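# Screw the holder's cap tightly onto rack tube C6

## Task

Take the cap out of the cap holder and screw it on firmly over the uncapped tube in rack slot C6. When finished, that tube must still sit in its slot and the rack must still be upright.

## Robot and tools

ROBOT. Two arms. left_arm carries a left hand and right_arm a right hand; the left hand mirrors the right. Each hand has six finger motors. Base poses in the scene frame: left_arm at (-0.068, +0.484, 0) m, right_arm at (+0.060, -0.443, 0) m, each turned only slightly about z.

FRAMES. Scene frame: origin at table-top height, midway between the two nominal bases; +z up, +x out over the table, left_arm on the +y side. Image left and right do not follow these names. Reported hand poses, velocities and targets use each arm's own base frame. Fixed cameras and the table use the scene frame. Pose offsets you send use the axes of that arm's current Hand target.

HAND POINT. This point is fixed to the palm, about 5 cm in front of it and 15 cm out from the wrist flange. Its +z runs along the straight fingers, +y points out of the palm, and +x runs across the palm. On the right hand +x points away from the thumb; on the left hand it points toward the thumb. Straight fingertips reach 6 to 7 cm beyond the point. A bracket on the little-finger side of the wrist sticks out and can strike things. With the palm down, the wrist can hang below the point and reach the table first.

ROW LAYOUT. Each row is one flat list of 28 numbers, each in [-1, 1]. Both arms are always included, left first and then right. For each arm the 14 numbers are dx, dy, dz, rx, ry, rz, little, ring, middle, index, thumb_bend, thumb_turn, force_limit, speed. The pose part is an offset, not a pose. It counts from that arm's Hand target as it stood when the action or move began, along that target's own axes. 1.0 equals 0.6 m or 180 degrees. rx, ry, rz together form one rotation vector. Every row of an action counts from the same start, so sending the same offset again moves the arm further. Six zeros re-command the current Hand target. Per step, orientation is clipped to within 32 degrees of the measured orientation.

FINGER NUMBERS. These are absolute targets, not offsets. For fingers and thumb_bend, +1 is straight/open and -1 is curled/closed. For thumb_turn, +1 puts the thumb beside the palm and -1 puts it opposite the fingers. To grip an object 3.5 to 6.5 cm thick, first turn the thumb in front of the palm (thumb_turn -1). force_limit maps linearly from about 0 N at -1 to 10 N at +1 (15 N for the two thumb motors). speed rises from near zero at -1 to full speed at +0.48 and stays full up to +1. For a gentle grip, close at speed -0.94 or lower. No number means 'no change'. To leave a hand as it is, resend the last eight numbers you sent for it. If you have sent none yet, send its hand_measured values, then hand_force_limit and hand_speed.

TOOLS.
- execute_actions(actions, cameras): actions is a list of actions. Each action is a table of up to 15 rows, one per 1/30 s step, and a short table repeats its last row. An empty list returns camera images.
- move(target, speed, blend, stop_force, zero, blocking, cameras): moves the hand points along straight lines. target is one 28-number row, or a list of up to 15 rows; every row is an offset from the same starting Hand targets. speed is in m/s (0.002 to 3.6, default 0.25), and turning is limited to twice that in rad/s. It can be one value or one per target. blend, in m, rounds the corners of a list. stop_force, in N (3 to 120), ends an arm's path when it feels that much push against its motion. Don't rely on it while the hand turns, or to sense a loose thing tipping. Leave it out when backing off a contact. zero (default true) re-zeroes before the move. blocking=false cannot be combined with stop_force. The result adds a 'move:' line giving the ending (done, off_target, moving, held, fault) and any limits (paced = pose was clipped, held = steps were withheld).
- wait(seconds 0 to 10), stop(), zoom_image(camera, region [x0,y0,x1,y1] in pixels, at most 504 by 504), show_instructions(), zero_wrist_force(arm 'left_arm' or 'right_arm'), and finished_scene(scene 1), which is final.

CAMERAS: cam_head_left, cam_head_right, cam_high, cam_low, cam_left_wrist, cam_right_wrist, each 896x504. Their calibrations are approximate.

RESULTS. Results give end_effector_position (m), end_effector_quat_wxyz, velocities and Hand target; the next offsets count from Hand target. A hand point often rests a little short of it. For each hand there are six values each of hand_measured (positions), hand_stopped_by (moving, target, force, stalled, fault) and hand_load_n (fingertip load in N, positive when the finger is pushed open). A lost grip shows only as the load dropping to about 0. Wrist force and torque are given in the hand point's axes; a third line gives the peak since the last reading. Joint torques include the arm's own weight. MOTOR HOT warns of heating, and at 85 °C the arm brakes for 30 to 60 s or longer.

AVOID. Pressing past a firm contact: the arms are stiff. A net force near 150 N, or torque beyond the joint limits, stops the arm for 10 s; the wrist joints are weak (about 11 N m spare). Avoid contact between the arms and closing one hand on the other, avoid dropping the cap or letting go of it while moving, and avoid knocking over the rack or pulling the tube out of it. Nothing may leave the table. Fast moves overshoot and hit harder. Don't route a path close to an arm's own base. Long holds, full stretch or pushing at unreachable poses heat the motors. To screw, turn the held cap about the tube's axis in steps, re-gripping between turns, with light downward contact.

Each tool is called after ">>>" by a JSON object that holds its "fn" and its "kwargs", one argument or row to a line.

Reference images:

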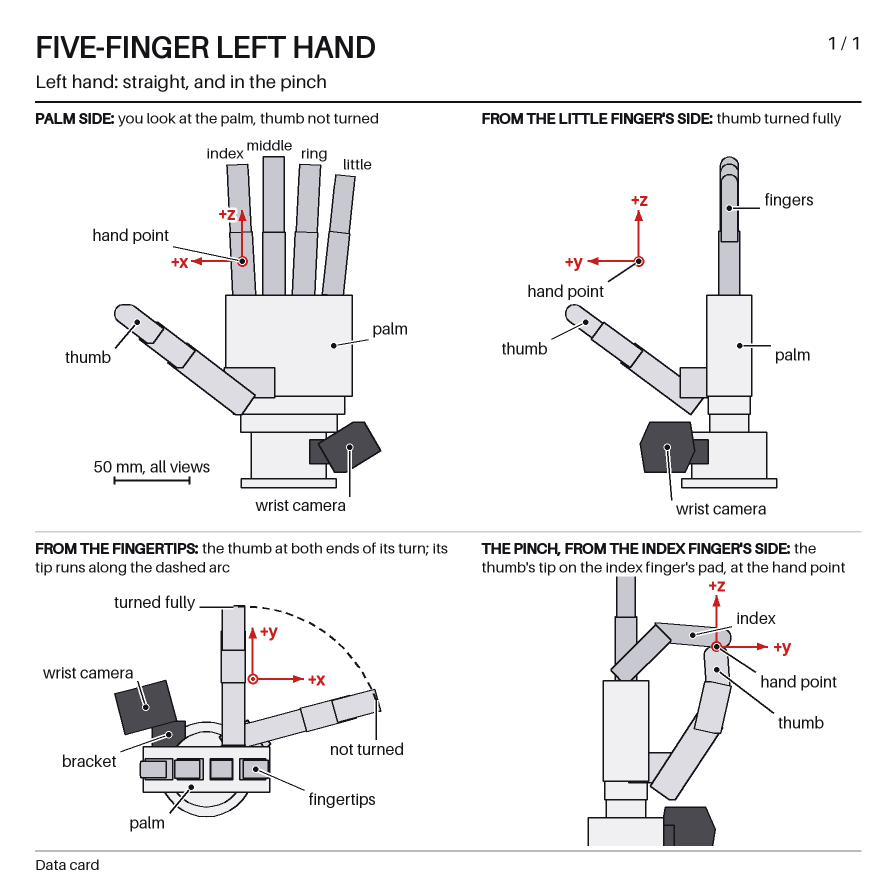

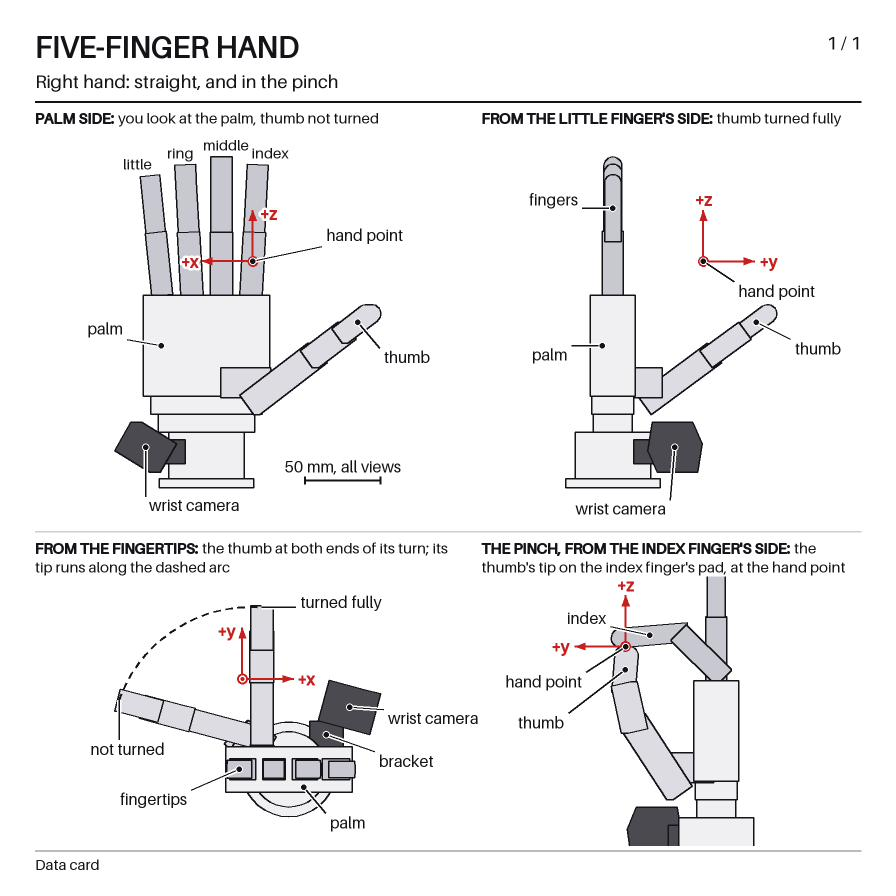

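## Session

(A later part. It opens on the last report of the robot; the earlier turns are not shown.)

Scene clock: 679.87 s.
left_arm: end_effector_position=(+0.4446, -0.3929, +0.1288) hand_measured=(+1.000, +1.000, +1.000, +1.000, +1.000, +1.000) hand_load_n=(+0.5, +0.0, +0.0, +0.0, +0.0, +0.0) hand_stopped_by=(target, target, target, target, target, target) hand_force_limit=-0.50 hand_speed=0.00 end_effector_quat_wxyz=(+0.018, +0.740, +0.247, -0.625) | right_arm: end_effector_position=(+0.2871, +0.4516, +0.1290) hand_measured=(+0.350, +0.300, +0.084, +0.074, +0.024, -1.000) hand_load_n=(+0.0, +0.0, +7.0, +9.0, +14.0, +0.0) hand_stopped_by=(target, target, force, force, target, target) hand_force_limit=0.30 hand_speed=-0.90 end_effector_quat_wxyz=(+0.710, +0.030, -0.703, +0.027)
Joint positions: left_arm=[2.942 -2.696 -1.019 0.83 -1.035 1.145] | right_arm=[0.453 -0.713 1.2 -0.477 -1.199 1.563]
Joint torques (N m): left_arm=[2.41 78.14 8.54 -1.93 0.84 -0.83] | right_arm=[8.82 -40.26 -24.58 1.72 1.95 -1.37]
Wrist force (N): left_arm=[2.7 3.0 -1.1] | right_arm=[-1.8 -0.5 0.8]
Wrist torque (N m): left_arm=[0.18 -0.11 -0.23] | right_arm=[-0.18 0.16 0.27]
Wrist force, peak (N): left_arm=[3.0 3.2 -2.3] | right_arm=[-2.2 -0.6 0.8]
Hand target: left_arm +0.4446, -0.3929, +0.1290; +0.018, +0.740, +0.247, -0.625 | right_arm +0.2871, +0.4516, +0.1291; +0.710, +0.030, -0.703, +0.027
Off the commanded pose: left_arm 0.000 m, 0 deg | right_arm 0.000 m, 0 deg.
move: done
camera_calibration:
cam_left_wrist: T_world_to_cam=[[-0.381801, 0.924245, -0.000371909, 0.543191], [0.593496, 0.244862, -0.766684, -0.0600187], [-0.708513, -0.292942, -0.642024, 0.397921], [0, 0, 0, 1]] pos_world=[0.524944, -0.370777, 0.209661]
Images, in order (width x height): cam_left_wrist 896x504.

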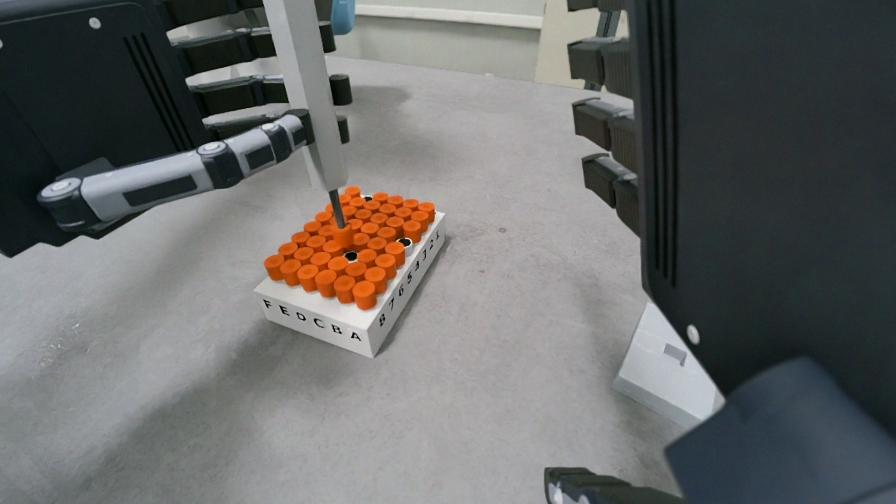

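>>> {"fn": "move", "kwargs": {
  "target": [0.0235,-0.1037,0.0337,-0.1816,-0.0549,-0.0423,1,1,1,1,1,1,-0.5,0,-0.0083,0.0045,-0.0013,0,0,0,0.35,0.3,-0.14,-0.14,0.02,-1,0.3,-0.9],
  "speed": 0.1,
  "cameras": ["cam_left_wrist"]
}}

>>> {"fn": "zoom_image", "kwargs": {
  "camera": "cam_left_wrist",
  "region": [300, 150, 420, 280]
}}

Scene clock: 688.20 s.
left_arm: end_effector_position=(+0.4033, -0.3403, +0.1291) hand_measured=(+1.000, +1.000, +1.000, +1.000, +1.000, +1.000) hand_load_n=(+0.0, +0.0, +0.0, +0.0, +0.0, +0.0) hand_stopped_by=(target, target, target, target, target, target) hand_force_limit=-0.50 hand_speed=0.00 end_effector_quat_wxyz=(+0.205, +0.632, +0.458, -0.591) | right_arm: end_effector_position=(+0.2876, +0.4544, +0.1241) hand_measured=(+0.350, +0.300, +0.084, +0.074, +0.024, -1.000) hand_load_n=(+0.0, +0.0, +6.5, +8.5, +14.0, +0.0) hand_stopped_by=(target, target, force, force, target, target) hand_force_limit=0.30 hand_speed=-0.90 end_effector_quat_wxyz=(+0.710, +0.030, -0.703, +0.027)
Joint positions: left_arm=[3.167 -2.372 -1.733 1.323 -0.667 0.99] | right_arm=[0.456 -0.703 1.194 -0.482 -1.195 1.563]
Joint torques (N m): left_arm=[-2.28 17.66 19.16 -2.89 -1.69 0.76] | right_arm=[6.83 -32.26 -23.07 -0.03 1.66 -1.38]
Wrist force (N): left_arm=[2.6 3.1 -1.1] | right_arm=[-2.0 -0.6 0.6]
Wrist torque (N m): left_arm=[0.20 -0.11 -0.13] | right_arm=[-0.19 0.18 0.26]
Wrist force, peak (N): left_arm=[2.6 3.7 -1.7] | right_arm=[-2.1 -0.6 1.0]
Hand target: left_arm +0.4033, -0.3403, +0.1290; +0.205, +0.632, +0.458, -0.591 | right_arm +0.2876, +0.4544, +0.1241; +0.710, +0.030, -0.703, +0.027
Off the commanded pose: left_arm 0.000 m, 0 deg | right_arm 0.000 m, 0 deg.
move: done
camera_calibration:
cam_left_wrist: T_world_to_cam=[[-0.842796, 0.538233, -0.00047392, 0.533316], [0.346005, 0.54112, -0.766466, 0.152376], [-0.412281, -0.646138, -0.642285, 0.144666], [0, 0, 0, 1]] pos_world=[0.456396, -0.276028, 0.209961]
Images, in order (width x height): cam_left_wrist 896x504.

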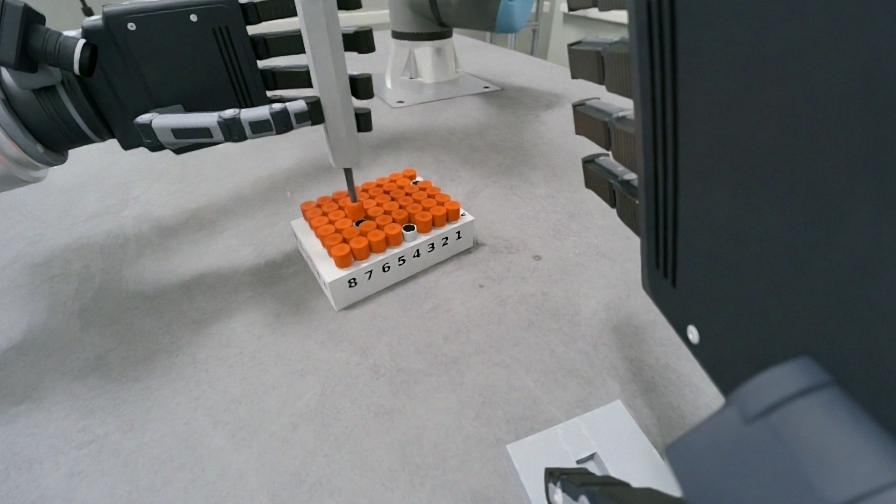

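Scaled by 3.877.

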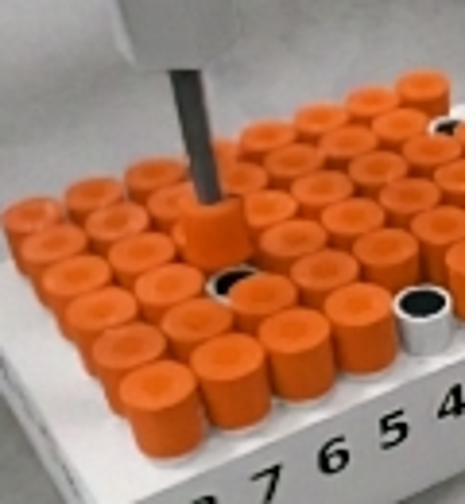

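>>> {"fn": "move", "kwargs": {
  "target": [-0.0377,0.1001,0.0317,0.1816,0.0549,0.0423,1,1,1,1,1,1,-0.5,0,0,0,0,0,0,0,0.35,0.3,-0.14,-0.14,0.02,-1,0.3,-0.9],
  "speed": 0.15,
  "cameras": ["cam_left_wrist"]
}}

>>> {"fn": "zoom_image", "kwargs": {
  "camera": "cam_left_wrist",
  "region": [290, 180, 410, 310]
}}

Scene clock: 697.03 s.
left_arm: end_effector_position=(+0.4446, -0.3929, +0.1289) hand_measured=(+1.000, +1.000, +1.000, +1.000, +1.000, +1.000) hand_load_n=(+0.0, +0.0, +0.0, +0.0, +0.0, +0.0) hand_stopped_by=(target, target, target, target, target, target) hand_force_limit=-0.50 hand_speed=0.00 end_effector_quat_wxyz=(+0.018, +0.740, +0.247, -0.625) | right_arm: end_effector_position=(+0.2876, +0.4544, +0.1241) hand_measured=(+0.350, +0.300, +0.084, +0.074, +0.024, -1.000) hand_load_n=(+0.0, +0.0, +7.0, +8.5, +14.0, +0.0) hand_stopped_by=(target, target, force, force, target, target) hand_force_limit=0.30 hand_speed=-0.90 end_effector_quat_wxyz=(+0.710, +0.030, -0.703, +0.027)
Joint positions: left_arm=[2.942 -2.696 -1.019 0.83 -1.035 1.145] | right_arm=[0.456 -0.703 1.194 -0.482 -1.195 1.563]
Joint torques (N m): left_arm=[-0.59 78.33 18.56 -3.11 -0.19 -0.46] | right_arm=[-8.28 -59.68 -5.07 3.6 -1.76 -1.33]
Wrist force (N): left_arm=[2.7 3.2 -1.3] | right_arm=[-1.7 -0.6 0.6]
Wrist torque (N m): left_arm=[0.23 -0.13 -0.23] | right_arm=[-0.20 0.17 0.25]
Wrist force, peak (N): left_arm=[3.4 2.5 -4.1] | right_arm=[-2.1 -0.7 0.9]
Hand target: left_arm +0.4447, -0.3929, +0.1290; +0.018, +0.740, +0.247, -0.625 | right_arm +0.2876, +0.4544, +0.1241; +0.710, +0.030, -0.703, +0.027
Off the commanded pose: left_arm 0.000 m, 0 deg | right_arm 0.000 m, 0 deg.
move: done
camera_calibration:
cam_left_wrist: T_world_to_cam=[[-0.381945, 0.924185, -0.000333901, 0.543144], [0.593429, 0.244974, -0.766701, -0.0599636], [-0.708492, -0.293035, -0.642005, 0.397901], [0, 0, 0, 1]] pos_world=[0.524945, -0.370677, 0.209661]
Images, in order (width x height): cam_left_wrist 896x504.

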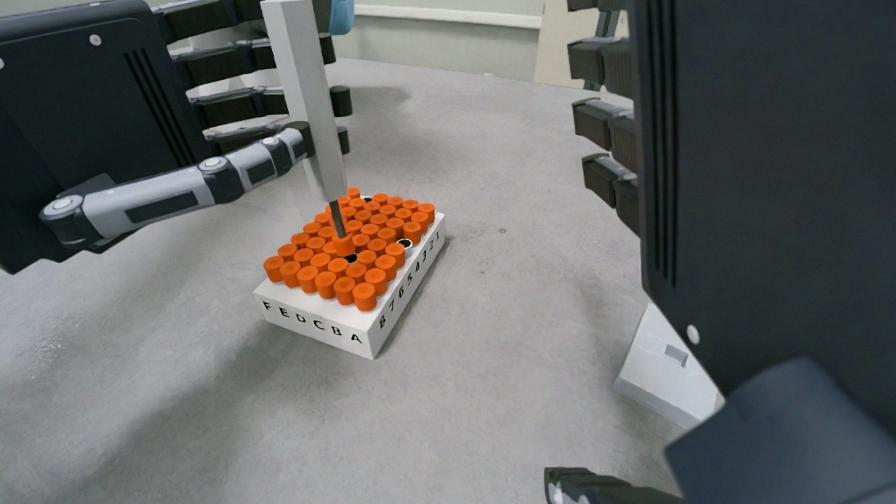

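Scaled by 3.877.

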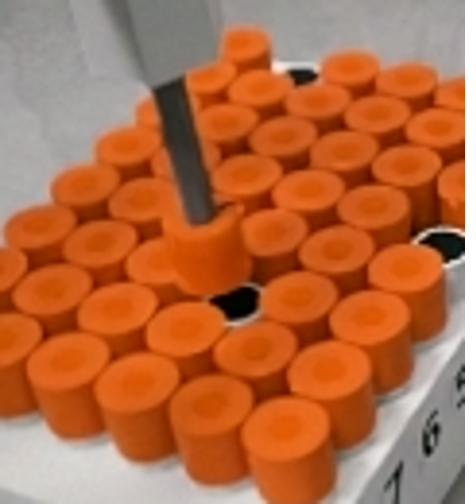

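>>> {"fn": "move", "kwargs": {
  "target": [0,0,0,0,0,0,1,1,1,1,1,1,-0.5,0,0.0067,0.0055,0.002,0,0,0,0.35,0.3,-0.14,-0.14,0.02,-1,0.3,-0.9],
  "speed": 0.03,
  "cameras": ["cam_left_wrist"]
}}

>>> {"fn": "zoom_image", "kwargs": {
  "camera": "cam_left_wrist",
  "region": [290, 180, 410, 310]
}}

Scene clock: 701.70 s.
left_arm: end_effector_position=(+0.4447, -0.3929, +0.1291) hand_measured=(+1.000, +1.000, +1.000, +1.000, +1.000, +1.000) hand_load_n=(+0.0, +0.0, +0.0, +0.0, +0.0, +0.0) hand_stopped_by=(target, target, target, target, target, target) hand_force_limit=-0.50 hand_speed=0.00 end_effector_quat_wxyz=(+0.018, +0.740, +0.247, -0.625) | right_arm: end_effector_position=(+0.2861, +0.4576, +0.1283) hand_measured=(+0.350, +0.300, +0.084, +0.074, +0.024, -1.000) hand_load_n=(+0.0, +0.0, +7.0, +9.0, +14.0, +0.5) hand_stopped_by=(target, target, force, force, target, target) hand_force_limit=0.30 hand_speed=-0.90 end_effector_quat_wxyz=(+0.710, +0.030, -0.703, +0.027)
Joint positions: left_arm=[2.942 -2.696 -1.019 0.829 -1.035 1.145] | right_arm=[0.461 -0.706 1.188 -0.473 -1.19 1.563]
Joint torques (N m): left_arm=[-5.13 79.08 28.82 -3.85 -1.84 1] | right_arm=[2.88 -61.63 -18.64 1.88 0.61 -1.66]
Wrist force (N): left_arm=[2.6 3.1 -1.1] | right_arm=[-1.7 -0.4 0.6]
Wrist torque (N m): left_arm=[0.20 -0.12 -0.23] | right_arm=[-0.17 0.17 0.26]
Wrist force, peak (N): left_arm=[3.0 3.3 -1.0] | right_arm=[-2.1 -0.4 1.0]
Hand target: left_arm +0.4447, -0.3929, +0.1290; +0.018, +0.740, +0.247, -0.625 | right_arm +0.2862, +0.4576, +0.1282; +0.710, +0.030, -0.703, +0.027
Off the commanded pose: left_arm 0.000 m, 0 deg | right_arm 0.000 m, 0 deg.
move: done
camera_calibration:
cam_left_wrist: T_world_to_cam=[[-0.381804, 0.924243, -0.000425525, 0.543111], [0.593661, 0.244888, -0.766549, -0.0599951], [-0.708373, -0.292924, -0.642186, 0.398045], [0, 0, 0, 1]] pos_world=[0.524943, -0.370677, 0.209861]
Images, in order (width x height): cam_left_wrist 896x504.

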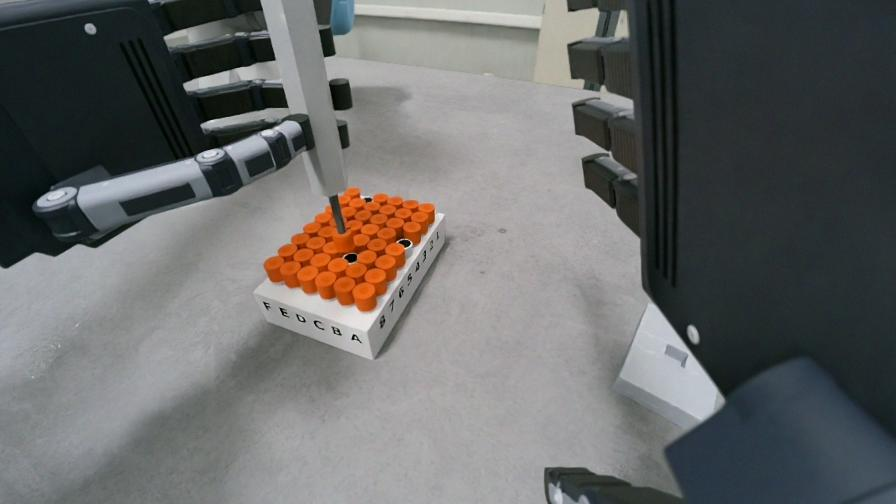

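Scaled by 3.877.

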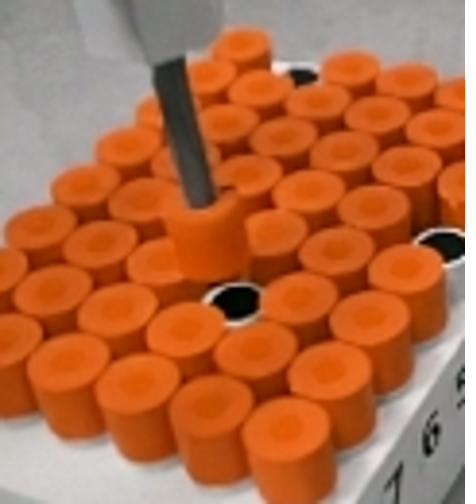

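>>> {"fn": "move", "kwargs": {
  "target": [0.0235,-0.1037,0.0337,-0.1816,-0.0549,-0.0423,1,1,1,1,1,1,-0.5,0,0,0,0,0,0,0,0.35,0.3,-0.14,-0.14,0.02,-1,0.3,-0.9],
  "speed": 0.2,
  "cameras": ["cam_left_wrist"]
}}

>>> {"fn": "zoom_image", "kwargs": {
  "camera": "cam_left_wrist",
  "region": [300, 150, 420, 280]
}}

Scene clock: 709.33 s.
left_arm: end_effector_position=(+0.4034, -0.3403, +0.1292) hand_measured=(+1.000, +1.000, +1.000, +1.000, +1.000, +1.000) hand_load_n=(+0.0, +0.0, +0.0, +0.0, +0.0, +0.5) hand_stopped_by=(target, target, target, target, target, target) hand_force_limit=-0.50 hand_speed=0.00 end_effector_quat_wxyz=(+0.205, +0.632, +0.458, -0.591) | right_arm: end_effector_position=(+0.2862, +0.4576, +0.1282) hand_measured=(+0.350, +0.300, +0.084, +0.074, +0.024, -1.000) hand_load_n=(+0.0, +0.0, +7.0, +8.5, +14.0, +0.0) hand_stopped_by=(target, target, force, force, target, target) hand_force_limit=0.30 hand_speed=-0.90 end_effector_quat_wxyz=(+0.710, +0.030, -0.703, +0.027)
Joint positions: left_arm=[3.167 -2.372 -1.733 1.323 -0.667 0.99] | right_arm=[0.461 -0.706 1.188 -0.473 -1.19 1.563]
Joint torques (N m): left_arm=[5.02 17.58 3.49 -0.26 0.07 -0.23] | right_arm=[-7.8 -31.02 -2.95 -0.71 -1.81 -1.13]
Wrist force (N): left_arm=[2.8 3.2 -1.1] | right_arm=[-1.9 -0.7 0.8]
Wrist torque (N m): left_arm=[0.21 -0.14 -0.12] | right_arm=[-0.21 0.18 0.25]
Wrist force, peak (N): left_arm=[2.8 4.0 -2.1] | right_arm=[-2.0 -0.6 1.0]
Hand target: left_arm +0.4033, -0.3403, +0.1291; +0.205, +0.632, +0.458, -0.591 | right_arm +0.2862, +0.4576, +0.1282; +0.710, +0.030, -0.703, +0.027
Off the commanded pose: left_arm 0.000 m, 0 deg | right_arm 0.000 m, 0 deg.
move: done
camera_calibration:
cam_left_wrist: T_world_to_cam=[[-0.842661, 0.538444, -0.000550956, 0.533381], [0.346199, 0.541014, -0.766453, 0.152311], [-0.412394, -0.646051, -0.642301, 0.144679], [0, 0, 0, 1]] pos_world=[0.456395, -0.276128, 0.209961]
Images, in order (width x height): cam_left_wrist 896x504.

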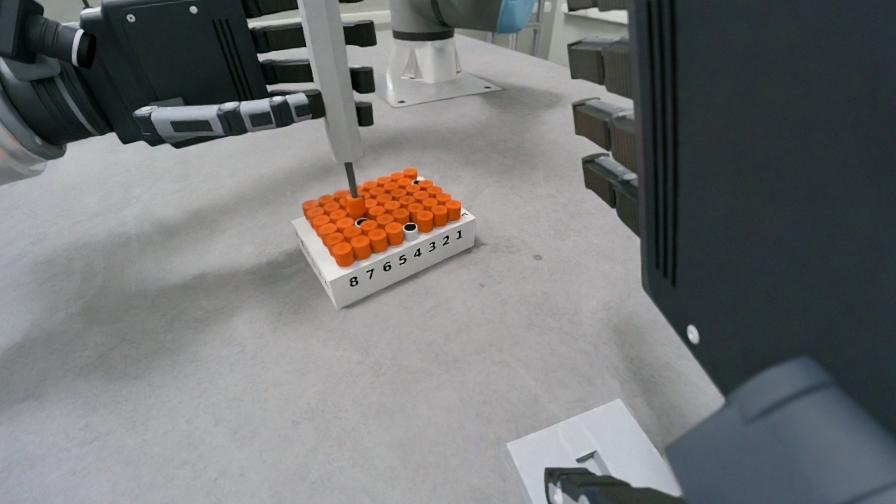

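Scaled by 3.877.

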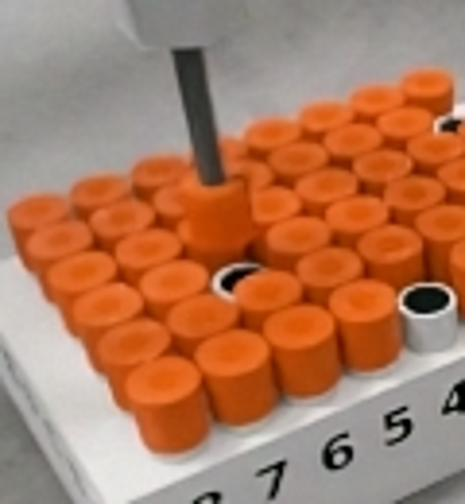

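>>> {"fn": "move", "kwargs": {
  "target": [0,0,0,0,0,0,1,1,1,1,1,1,-0.5,0,0,0.0033,0.0017,0,0,0,0.35,0.3,-0.14,-0.14,0.02,-1,0.3,-0.9],
  "speed": 0.02,
  "cameras": ["cam_left_wrist"]
}}

Scene clock: 717.83 s.
left_arm: end_effector_position=(+0.4033, -0.3403, +0.1290) hand_measured=(+1.000, +1.000, +1.000, +1.000, +1.000, +1.000) hand_load_n=(+0.0, +0.0, +0.0, +0.0, +0.0, +0.0) hand_stopped_by=(target, target, target, target, target, target) hand_force_limit=-0.50 hand_speed=0.00 end_effector_quat_wxyz=(+0.205, +0.632, +0.458, -0.591) | right_arm: end_effector_position=(+0.2850, +0.4595, +0.1282) hand_measured=(+0.350, +0.300, +0.084, +0.074, +0.024, -1.000) hand_load_n=(+0.0, +0.0, +7.0, +8.5, +14.0, +0.5) hand_stopped_by=(target, target, force, force, target, target) hand_force_limit=0.30 hand_speed=-0.90 end_effector_quat_wxyz=(+0.710, +0.030, -0.703, +0.027)
Joint positions: left_arm=[3.167 -2.373 -1.733 1.323 -0.667 0.99] | right_arm=[0.465 -0.705 1.187 -0.472 -1.187 1.563]
Joint torques (N m): left_arm=[4.74 16.33 -5.72 -0.24 1.62 -0.77] | right_arm=[5.5 -26.35 -25.92 3.98 1.11 -1.56]
Wrist force (N): left_arm=[2.8 3.4 -1.2] | right_arm=[-2.1 -0.8 0.7]
Wrist torque (N m): left_arm=[0.25 -0.13 -0.13] | right_arm=[-0.21 0.18 0.25]
Wrist force, peak (N): left_arm=[2.9 3.3 -1.3] | right_arm=[-2.1 -0.7 0.8]
Hand target: left_arm +0.4033, -0.3403, +0.1291; +0.205, +0.632, +0.458, -0.591 | right_arm +0.2850, +0.4594, +0.1282; +0.710, +0.030, -0.703, +0.027
Off the commanded pose: left_arm 0.000 m, 0 deg | right_arm 0.000 m, 0 deg.
move: done
camera_calibration:
cam_left_wrist: T_world_to_cam=[[-0.84277, 0.538274, -0.000319847, 0.533283], [0.345909, 0.54113, -0.766502, 0.152354], [-0.412415, -0.646095, -0.642242, 0.144665], [0, 0, 0, 1]] pos_world=[0.456397, -0.276028, 0.20986]
Images, in order (width x height): cam_left_wrist 896x504.

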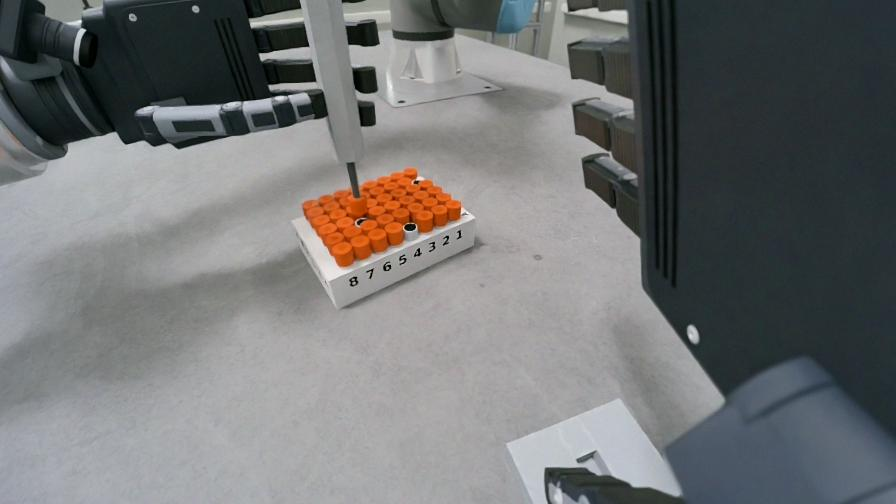

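>>> {"fn": "zoom_image", "kwargs": {
  "camera": "cam_left_wrist",
  "region": [300, 150, 420, 280]
}}

Scaled by 3.877.

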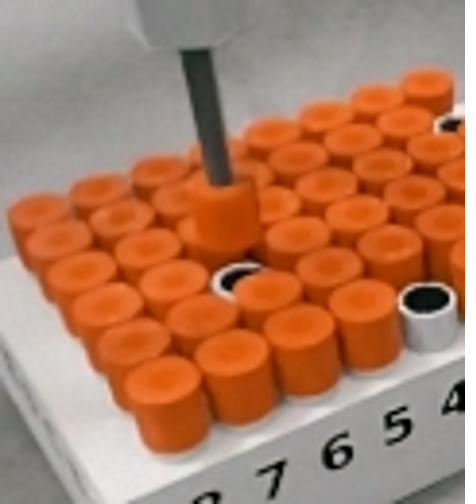

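>>> {"fn": "move", "kwargs": {
  "target": [-0.0377,0.1001,0.0317,0.1816,0.0549,0.0423,1,1,1,1,1,1,-0.5,0,0,0,0,0,0,0,0.35,0.3,-0.14,-0.14,0.02,-1,0.3,-0.9],
  "speed": 0.25,
  "cameras": ["cam_left_wrist"]
}}

>>> {"fn": "zoom_image", "kwargs": {
  "camera": "cam_left_wrist",
  "region": [290, 180, 410, 310]
}}

Scene clock: 722.27 s.
left_arm: end_effector_position=(+0.4447, -0.3929, +0.1289) hand_measured=(+1.000, +1.000, +1.000, +1.000, +1.000, +1.000) hand_load_n=(+0.0, +0.0, +0.0, +0.0, +0.0, +0.0) hand_stopped_by=(target, target, target, target, target, target) hand_force_limit=-0.50 hand_speed=0.00 end_effector_quat_wxyz=(+0.018, +0.740, +0.247, -0.625) | right_arm: end_effector_position=(+0.2850, +0.4594, +0.1282) hand_measured=(+0.350, +0.300, +0.084, +0.074, +0.024, -1.000) hand_load_n=(+0.0, +0.0, +7.0, +9.0, +14.0, +0.0) hand_stopped_by=(target, target, force, force, target, target) hand_force_limit=0.30 hand_speed=-0.90 end_effector_quat_wxyz=(+0.710, +0.030, -0.703, +0.027)
Joint positions: left_arm=[2.942 -2.696 -1.02 0.829 -1.035 1.145] | right_arm=[0.465 -0.705 1.187 -0.472 -1.187 1.563]
Joint torques (N m): left_arm=[-3.71 77.13 27.23 -4.29 -1.56 0.01] | right_arm=[-7.33 -27.01 -10.12 1.66 -1.97 -1.64]
Wrist force (N): left_arm=[2.8 3.2 -1.2] | right_arm=[-2.0 -0.6 0.8]
Wrist torque (N m): left_arm=[0.22 -0.14 -0.23] | right_arm=[-0.20 0.18 0.25]
Wrist force, peak (N): left_arm=[3.0 3.4 -3.7] | right_arm=[-2.2 -0.6 0.7]
Hand target: left_arm +0.4447, -0.3929, +0.1291; +0.018, +0.740, +0.247, -0.625 | right_arm +0.2850, +0.4594, +0.1282; +0.710, +0.030, -0.703, +0.027
Off the commanded pose: left_arm 0.000 m, 0 deg | right_arm 0.000 m, 0 deg.
move: done
camera_calibration:
cam_left_wrist: T_world_to_cam=[[-0.382088, 0.924126, -0.000295873, 0.543191], [0.593362, 0.245085, -0.766717, -0.0598839], [-0.70847, -0.293129, -0.641985, 0.397851], [0, 0, 0, 1]] pos_world=[0.524946, -0.370678, 0.209661]
Images, in order (width x height): cam_left_wrist 896x504.

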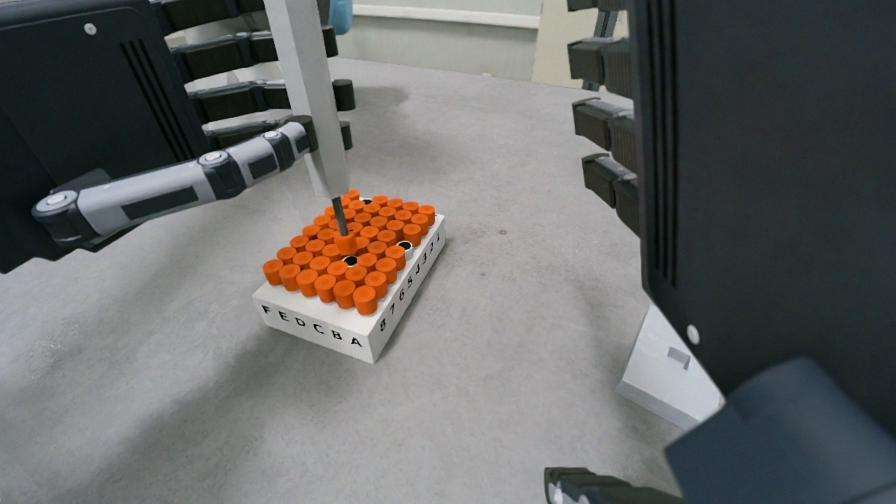

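Scaled by 3.877.

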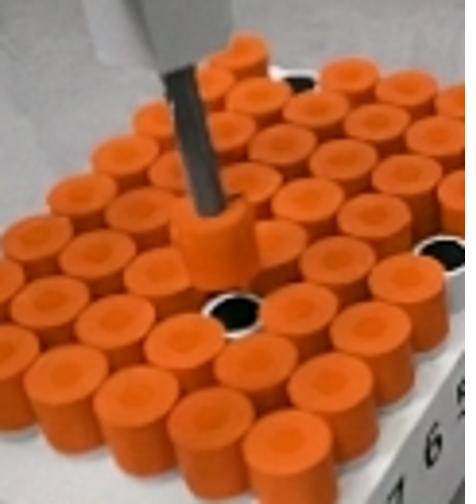

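>>> {"fn": "move", "kwargs": {
  "target": [0,0,0,0,0,0,1,1,1,1,1,1,-0.5,0,-0.0083,0.0003,0.002,0,0,0,0.35,0.3,-0.14,-0.14,0.02,-1,0.3,-0.9],
  "speed": 0.02,
  "cameras": ["cam_left_wrist"]
}}

>>> {"fn": "zoom_image", "kwargs": {
  "camera": "cam_left_wrist",
  "region": [310, 210, 390, 290]
}}

>>> {"fn": "move", "kwargs": {
  "target": [0.0235,-0.1037,0.0337,-0.1816,-0.0549,-0.0423,1,1,1,1,1,1,-0.5,0,0,0,0,0,0,0,0.35,0.3,-0.14,-0.14,0.02,-1,0.3,-0.9],
  "speed": 0.25,
  "cameras": ["cam_left_wrist"]
}}

>>> {"fn": "zoom_image", "kwargs": {
  "camera": "cam_left_wrist",
  "region": [320, 180, 400, 260]
}}

Scene clock: 728.70 s.
left_arm: end_effector_position=(+0.4447, -0.3929, +0.1291) hand_measured=(+1.000, +1.000, +1.000, +1.000, +1.000, +1.000) hand_load_n=(+0.0, +0.0, +0.0, +0.0, +0.0, +0.0) hand_stopped_by=(target, target, target, target, target, target) hand_force_limit=-0.50 hand_speed=0.00 end_effector_quat_wxyz=(+0.018, +0.740, +0.247, -0.625) | right_arm: end_effector_position=(+0.2837, +0.4595, +0.1231) hand_measured=(+0.350, +0.300, +0.084, +0.074, +0.024, -1.000) hand_load_n=(+0.0, +0.0, +7.0, +9.0, +14.0, +0.0) hand_stopped_by=(target, target, force, force, target, target) hand_force_limit=0.30 hand_speed=-0.90 end_effector_quat_wxyz=(+0.710, +0.030, -0.703, +0.027)
Joint positions: left_arm=[2.942 -2.696 -1.019 0.829 -1.035 1.145] | right_arm=[0.466 -0.701 1.194 -0.483 -1.186 1.563]
Joint torques (N m): left_arm=[-5.24 78.84 29.76 -4.09 -2.1 0.97] | right_arm=[9.05 -34.26 -12.83 1.98 1.95 -1.57]
Wrist force (N): left_arm=[2.8 3.1 -1.1] | right_arm=[-2.0 -0.5 1.1]
Wrist torque (N m): left_arm=[0.19 -0.13 -0.22] | right_arm=[-0.19 0.17 0.27]
Wrist force, peak (N): left_arm=[2.9 3.2 -1.4] | right_arm=[-2.0 -0.5 1.1]
Hand target: left_arm +0.4447, -0.3929, +0.1291; +0.018, +0.740, +0.247, -0.625 | right_arm +0.2837, +0.4595, +0.1232; +0.710, +0.030, -0.703, +0.027
Off the commanded pose: left_arm 0.000 m, 0 deg | right_arm 0.000 m, 0 deg.
move: done
camera_calibration:
cam_left_wrist: T_world_to_cam=[[-0.381804, 0.924243, -0.000425525, 0.543111], [0.593661, 0.244888, -0.766549, -0.0599951], [-0.708373, -0.292924, -0.642186, 0.398045], [0, 0, 0, 1]] pos_world=[0.524943, -0.370677, 0.209861]
Images, in order (width x height): cam_left_wrist 896x504.

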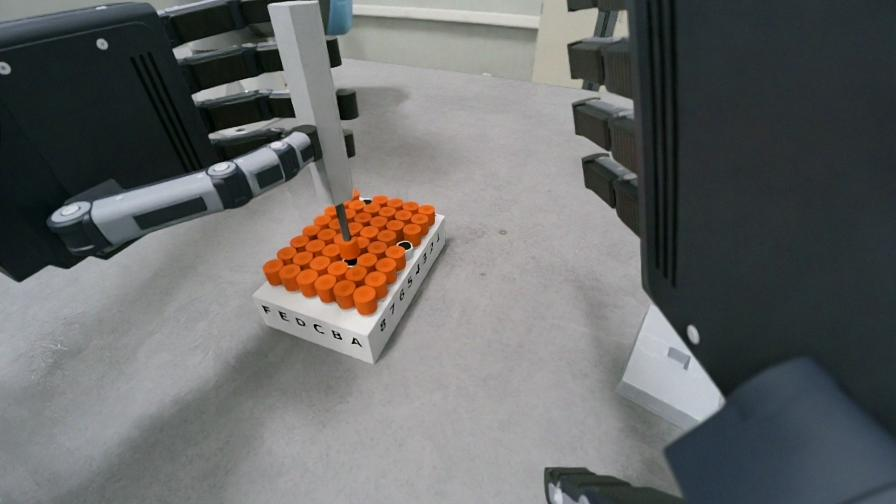

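Scaled by 6.300.

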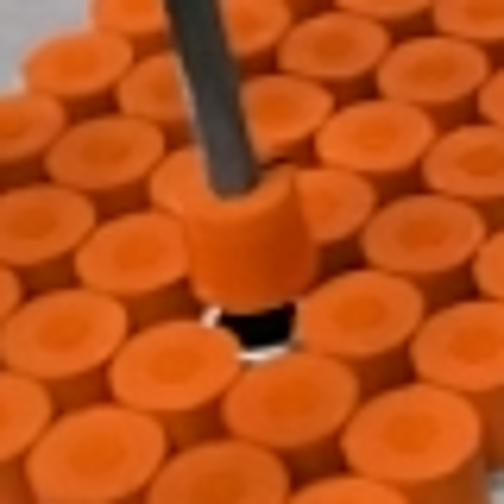

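Scene clock: 730.43 s.
left_arm: end_effector_position=(+0.4034, -0.3403, +0.1292) hand_measured=(+1.000, +1.000, +1.000, +1.000, +1.000, +1.000) hand_load_n=(+0.0, +0.0, +0.0, +0.0, +0.0, +0.5) hand_stopped_by=(target, target, target, target, target, target) hand_force_limit=-0.50 hand_speed=0.00 end_effector_quat_wxyz=(+0.205, +0.632, +0.458, -0.591) | right_arm: end_effector_position=(+0.2837, +0.4596, +0.1232) hand_measured=(+0.350, +0.300, +0.084, +0.074, +0.024, -1.000) hand_load_n=(+0.0, +0.0, +7.0, +8.5, +14.0, +0.0) hand_stopped_by=(target, target, force, force, target, target) hand_force_limit=0.30 hand_speed=-0.90 end_effector_quat_wxyz=(+0.710, +0.030, -0.703, +0.027)
Joint positions: left_arm=[3.167 -2.372 -1.732 1.323 -0.667 0.99] | right_arm=[0.466 -0.701 1.194 -0.483 -1.186 1.563]
Joint torques (N m): left_arm=[5.13 17.74 -2.56 -0.15 1.04 -0.45] | right_arm=[3.32 -61.43 -26.51 4.14 -1.47 -1.55]
Wrist force (N): left_arm=[2.7 3.2 -1.3] | right_arm=[-2.0 -0.5 0.9]
Wrist torque (N m): left_arm=[0.22 -0.12 -0.13] | right_arm=[-0.19 0.16 0.26]
Wrist force, peak (N): left_arm=[2.3 4.9 -1.1] | right_arm=[-2.0 -0.5 1.0]
Hand target: left_arm +0.4034, -0.3402, +0.1291; +0.205, +0.632, +0.458, -0.591 | right_arm +0.2837, +0.4595, +0.1232; +0.710, +0.030, -0.703, +0.027
Off the commanded pose: left_arm 0.000 m, 0 deg | right_arm 0.000 m, 0 deg.
move: done
camera_calibration:
cam_left_wrist: T_world_to_cam=[[-0.84261, 0.538525, -0.000579145, 0.533416], [0.346292, 0.541006, -0.766417, 0.152247], [-0.412421, -0.645991, -0.642343, 0.144887], [0, 0, 0, 1]] pos_world=[0.456494, -0.276029, 0.210061]
Images, in order (width x height): cam_left_wrist 896x504.

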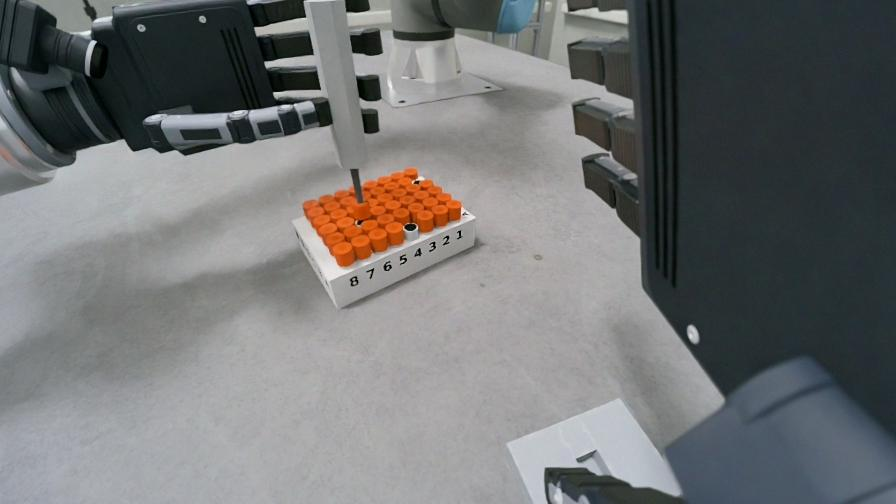

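Scaled by 6.300.

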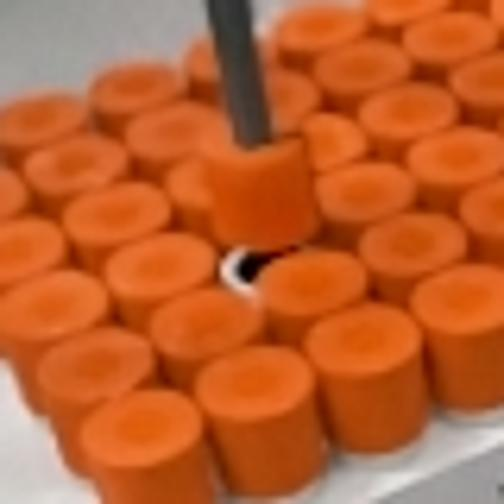

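>>> {"fn": "move", "kwargs": {
  "target": [0,0,0,0,0,0,1,1,1,1,1,1,-0.5,0,-0.0042,-0.0013,-0.0025,0,0,0,0.35,0.3,-0.14,-0.14,0.02,-1,0.3,-0.9],
  "speed": 0.02,
  "cameras": ["cam_left_wrist"]
}}

>>> {"fn": "zoom_image", "kwargs": {
  "camera": "cam_left_wrist",
  "region": [320, 180, 400, 260]
}}

>>> {"fn": "move", "kwargs": {
  "target": [-0.0377,0.1001,0.0317,0.1816,0.0549,0.0423,1,1,1,1,1,1,-0.5,0,0,0,0,0,0,0,0.35,0.3,-0.14,-0.14,0.02,-1,0.3,-0.9],
  "speed": 0.25,
  "cameras": ["cam_left_wrist"]
}}

>>> {"fn": "zoom_image", "kwargs": {
  "camera": "cam_left_wrist",
  "region": [310, 210, 390, 290]
}}

Scene clock: 739.10 s.
left_arm: end_effector_position=(+0.4034, -0.3402, +0.1291) hand_measured=(+1.000, +1.000, +1.000, +1.000, +1.000, +1.000) hand_load_n=(+0.0, +0.0, +0.0, +0.0, +0.0, +0.0) hand_stopped_by=(target, target, target, target, target, target) hand_force_limit=-0.50 hand_speed=0.00 end_effector_quat_wxyz=(+0.205, +0.632, +0.458, -0.591) | right_arm: end_effector_position=(+0.2853, +0.4589, +0.1207) hand_measured=(+0.350, +0.300, +0.084, +0.074, +0.024, -1.000) hand_load_n=(+0.0, +0.0, +7.0, +9.5, +13.0, -1.0) hand_stopped_by=(target, target, force, force, target, target) hand_force_limit=0.30 hand_speed=-0.90 end_effector_quat_wxyz=(+0.710, +0.030, -0.703, +0.027)
Joint positions: left_arm=[3.167 -2.373 -1.733 1.323 -0.667 0.99] | right_arm=[0.464 -0.696 1.192 -0.486 -1.188 1.563]
Joint torques (N m): left_arm=[5.64 17.58 -6.5 -0.58 1.62 -0.74] | right_arm=[-4.9 -30.35 -22.58 -1.01 -1.08 -0.39]
Wrist force (N): left_arm=[2.6 3.4 -1.2] | right_arm=[4.4 -2.7 1.3]
Wrist torque (N m): left_arm=[0.24 -0.11 -0.14] | right_arm=[-0.25 0.27 0.33]
Wrist force, peak (N): left_arm=[2.9 3.4 -1.1] | right_arm=[4.9 -2.5 1.2]
Hand target: left_arm +0.4034, -0.3402, +0.1291; +0.205, +0.632, +0.458, -0.591 | right_arm +0.2853, +0.4589, +0.1207; +0.710, +0.030, -0.703, +0.027
Off the commanded pose: left_arm 0.000 m, 0 deg | right_arm 0.000 m, 0 deg.
move: done
camera_calibration:
cam_left_wrist: T_world_to_cam=[[-0.84277, 0.538274, -0.000319847, 0.533283], [0.345909, 0.54113, -0.766502, 0.152354], [-0.412415, -0.646095, -0.642242, 0.144665], [0, 0, 0, 1]] pos_world=[0.456397, -0.276028, 0.20986]
Images, in order (width x height): cam_left_wrist 896x504.

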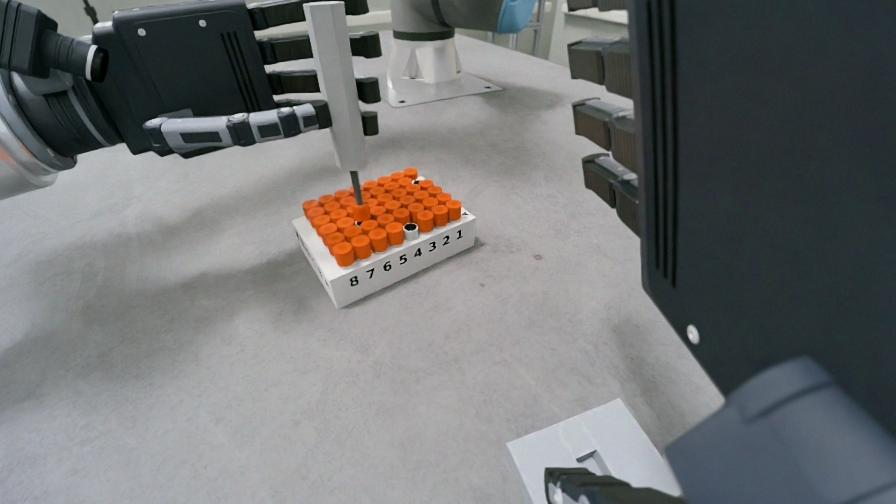

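Scaled by 6.300.

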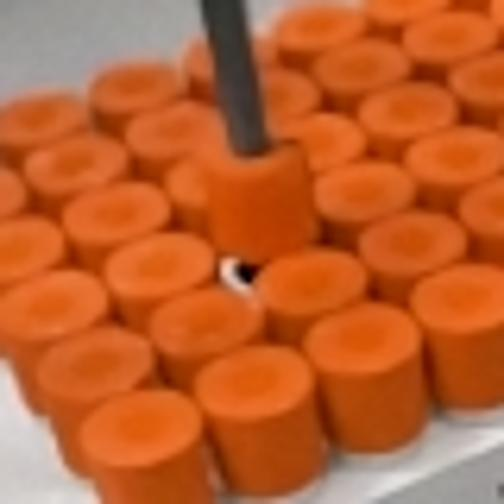

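Scene clock: 740.83 s.
left_arm: end_effector_position=(+0.4447, -0.3929, +0.1289) hand_measured=(+1.000, +1.000, +1.000, +1.000, +1.000, +1.000) hand_load_n=(+0.0, +0.0, +0.0, +0.0, +0.0, +0.0) hand_stopped_by=(target, target, target, target, target, target) hand_force_limit=-0.50 hand_speed=0.00 end_effector_quat_wxyz=(+0.018, +0.740, +0.247, -0.625) | right_arm: end_effector_position=(+0.2853, +0.4589, +0.1207) hand_measured=(+0.350, +0.300, +0.084, +0.074, +0.024, -1.000) hand_load_n=(+0.0, +0.0, +7.0, +9.5, +13.0, -1.0) hand_stopped_by=(target, target, force, force, target, target) hand_force_limit=0.30 hand_speed=-0.90 end_effector_quat_wxyz=(+0.710, +0.030, -0.703, +0.027)
Joint positions: left_arm=[2.942 -2.696 -1.019 0.829 -1.035 1.145] | right_arm=[0.464 -0.696 1.192 -0.486 -1.188 1.563]
Joint torques (N m): left_arm=[-4.71 77.08 28.92 -4.3 -1.6 0.04] | right_arm=[8.21 -57.34 -4.93 1.51 2.72 1.5]
Wrist force (N): left_arm=[2.8 3.2 -1.2] | right_arm=[4.5 -2.6 1.1]
Wrist torque (N m): left_arm=[0.22 -0.15 -0.23] | right_arm=[-0.23 0.26 0.33]
Wrist force, peak (N): left_arm=[3.0 3.5 -3.9] | right_arm=[5.1 -2.4 1.1]
Hand target: left_arm +0.4447, -0.3929, +0.1291; +0.018, +0.740, +0.247, -0.625 | right_arm +0.2853, +0.4589, +0.1207; +0.710, +0.030, -0.703, +0.027
Off the commanded pose: left_arm 0.000 m, 0 deg | right_arm 0.000 m, 0 deg.
move: done
camera_calibration:
cam_left_wrist: T_world_to_cam=[[-0.382088, 0.924126, -0.000295873, 0.543191], [0.593362, 0.245085, -0.766717, -0.0598839], [-0.70847, -0.293129, -0.641985, 0.397851], [0, 0, 0, 1]] pos_world=[0.524946, -0.370678, 0.209661]
Images, in order (width x height): cam_left_wrist 896x504.

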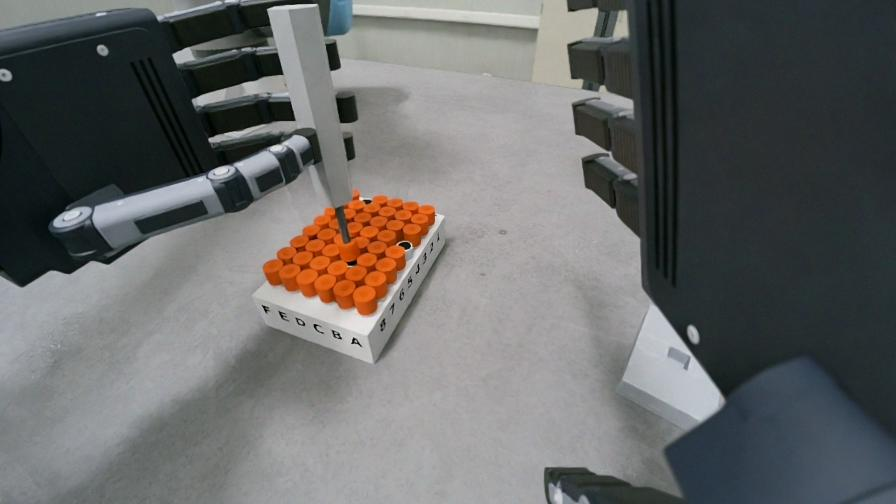

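Scaled by 6.300.

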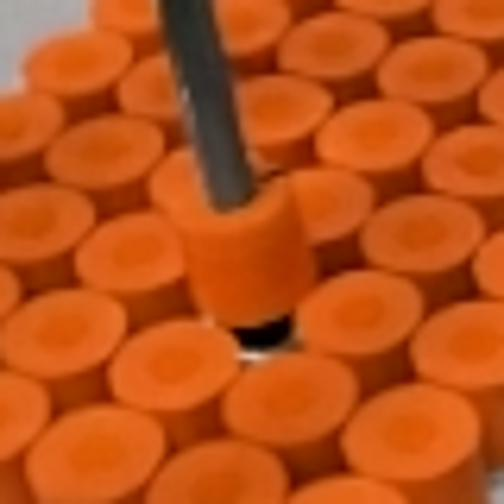

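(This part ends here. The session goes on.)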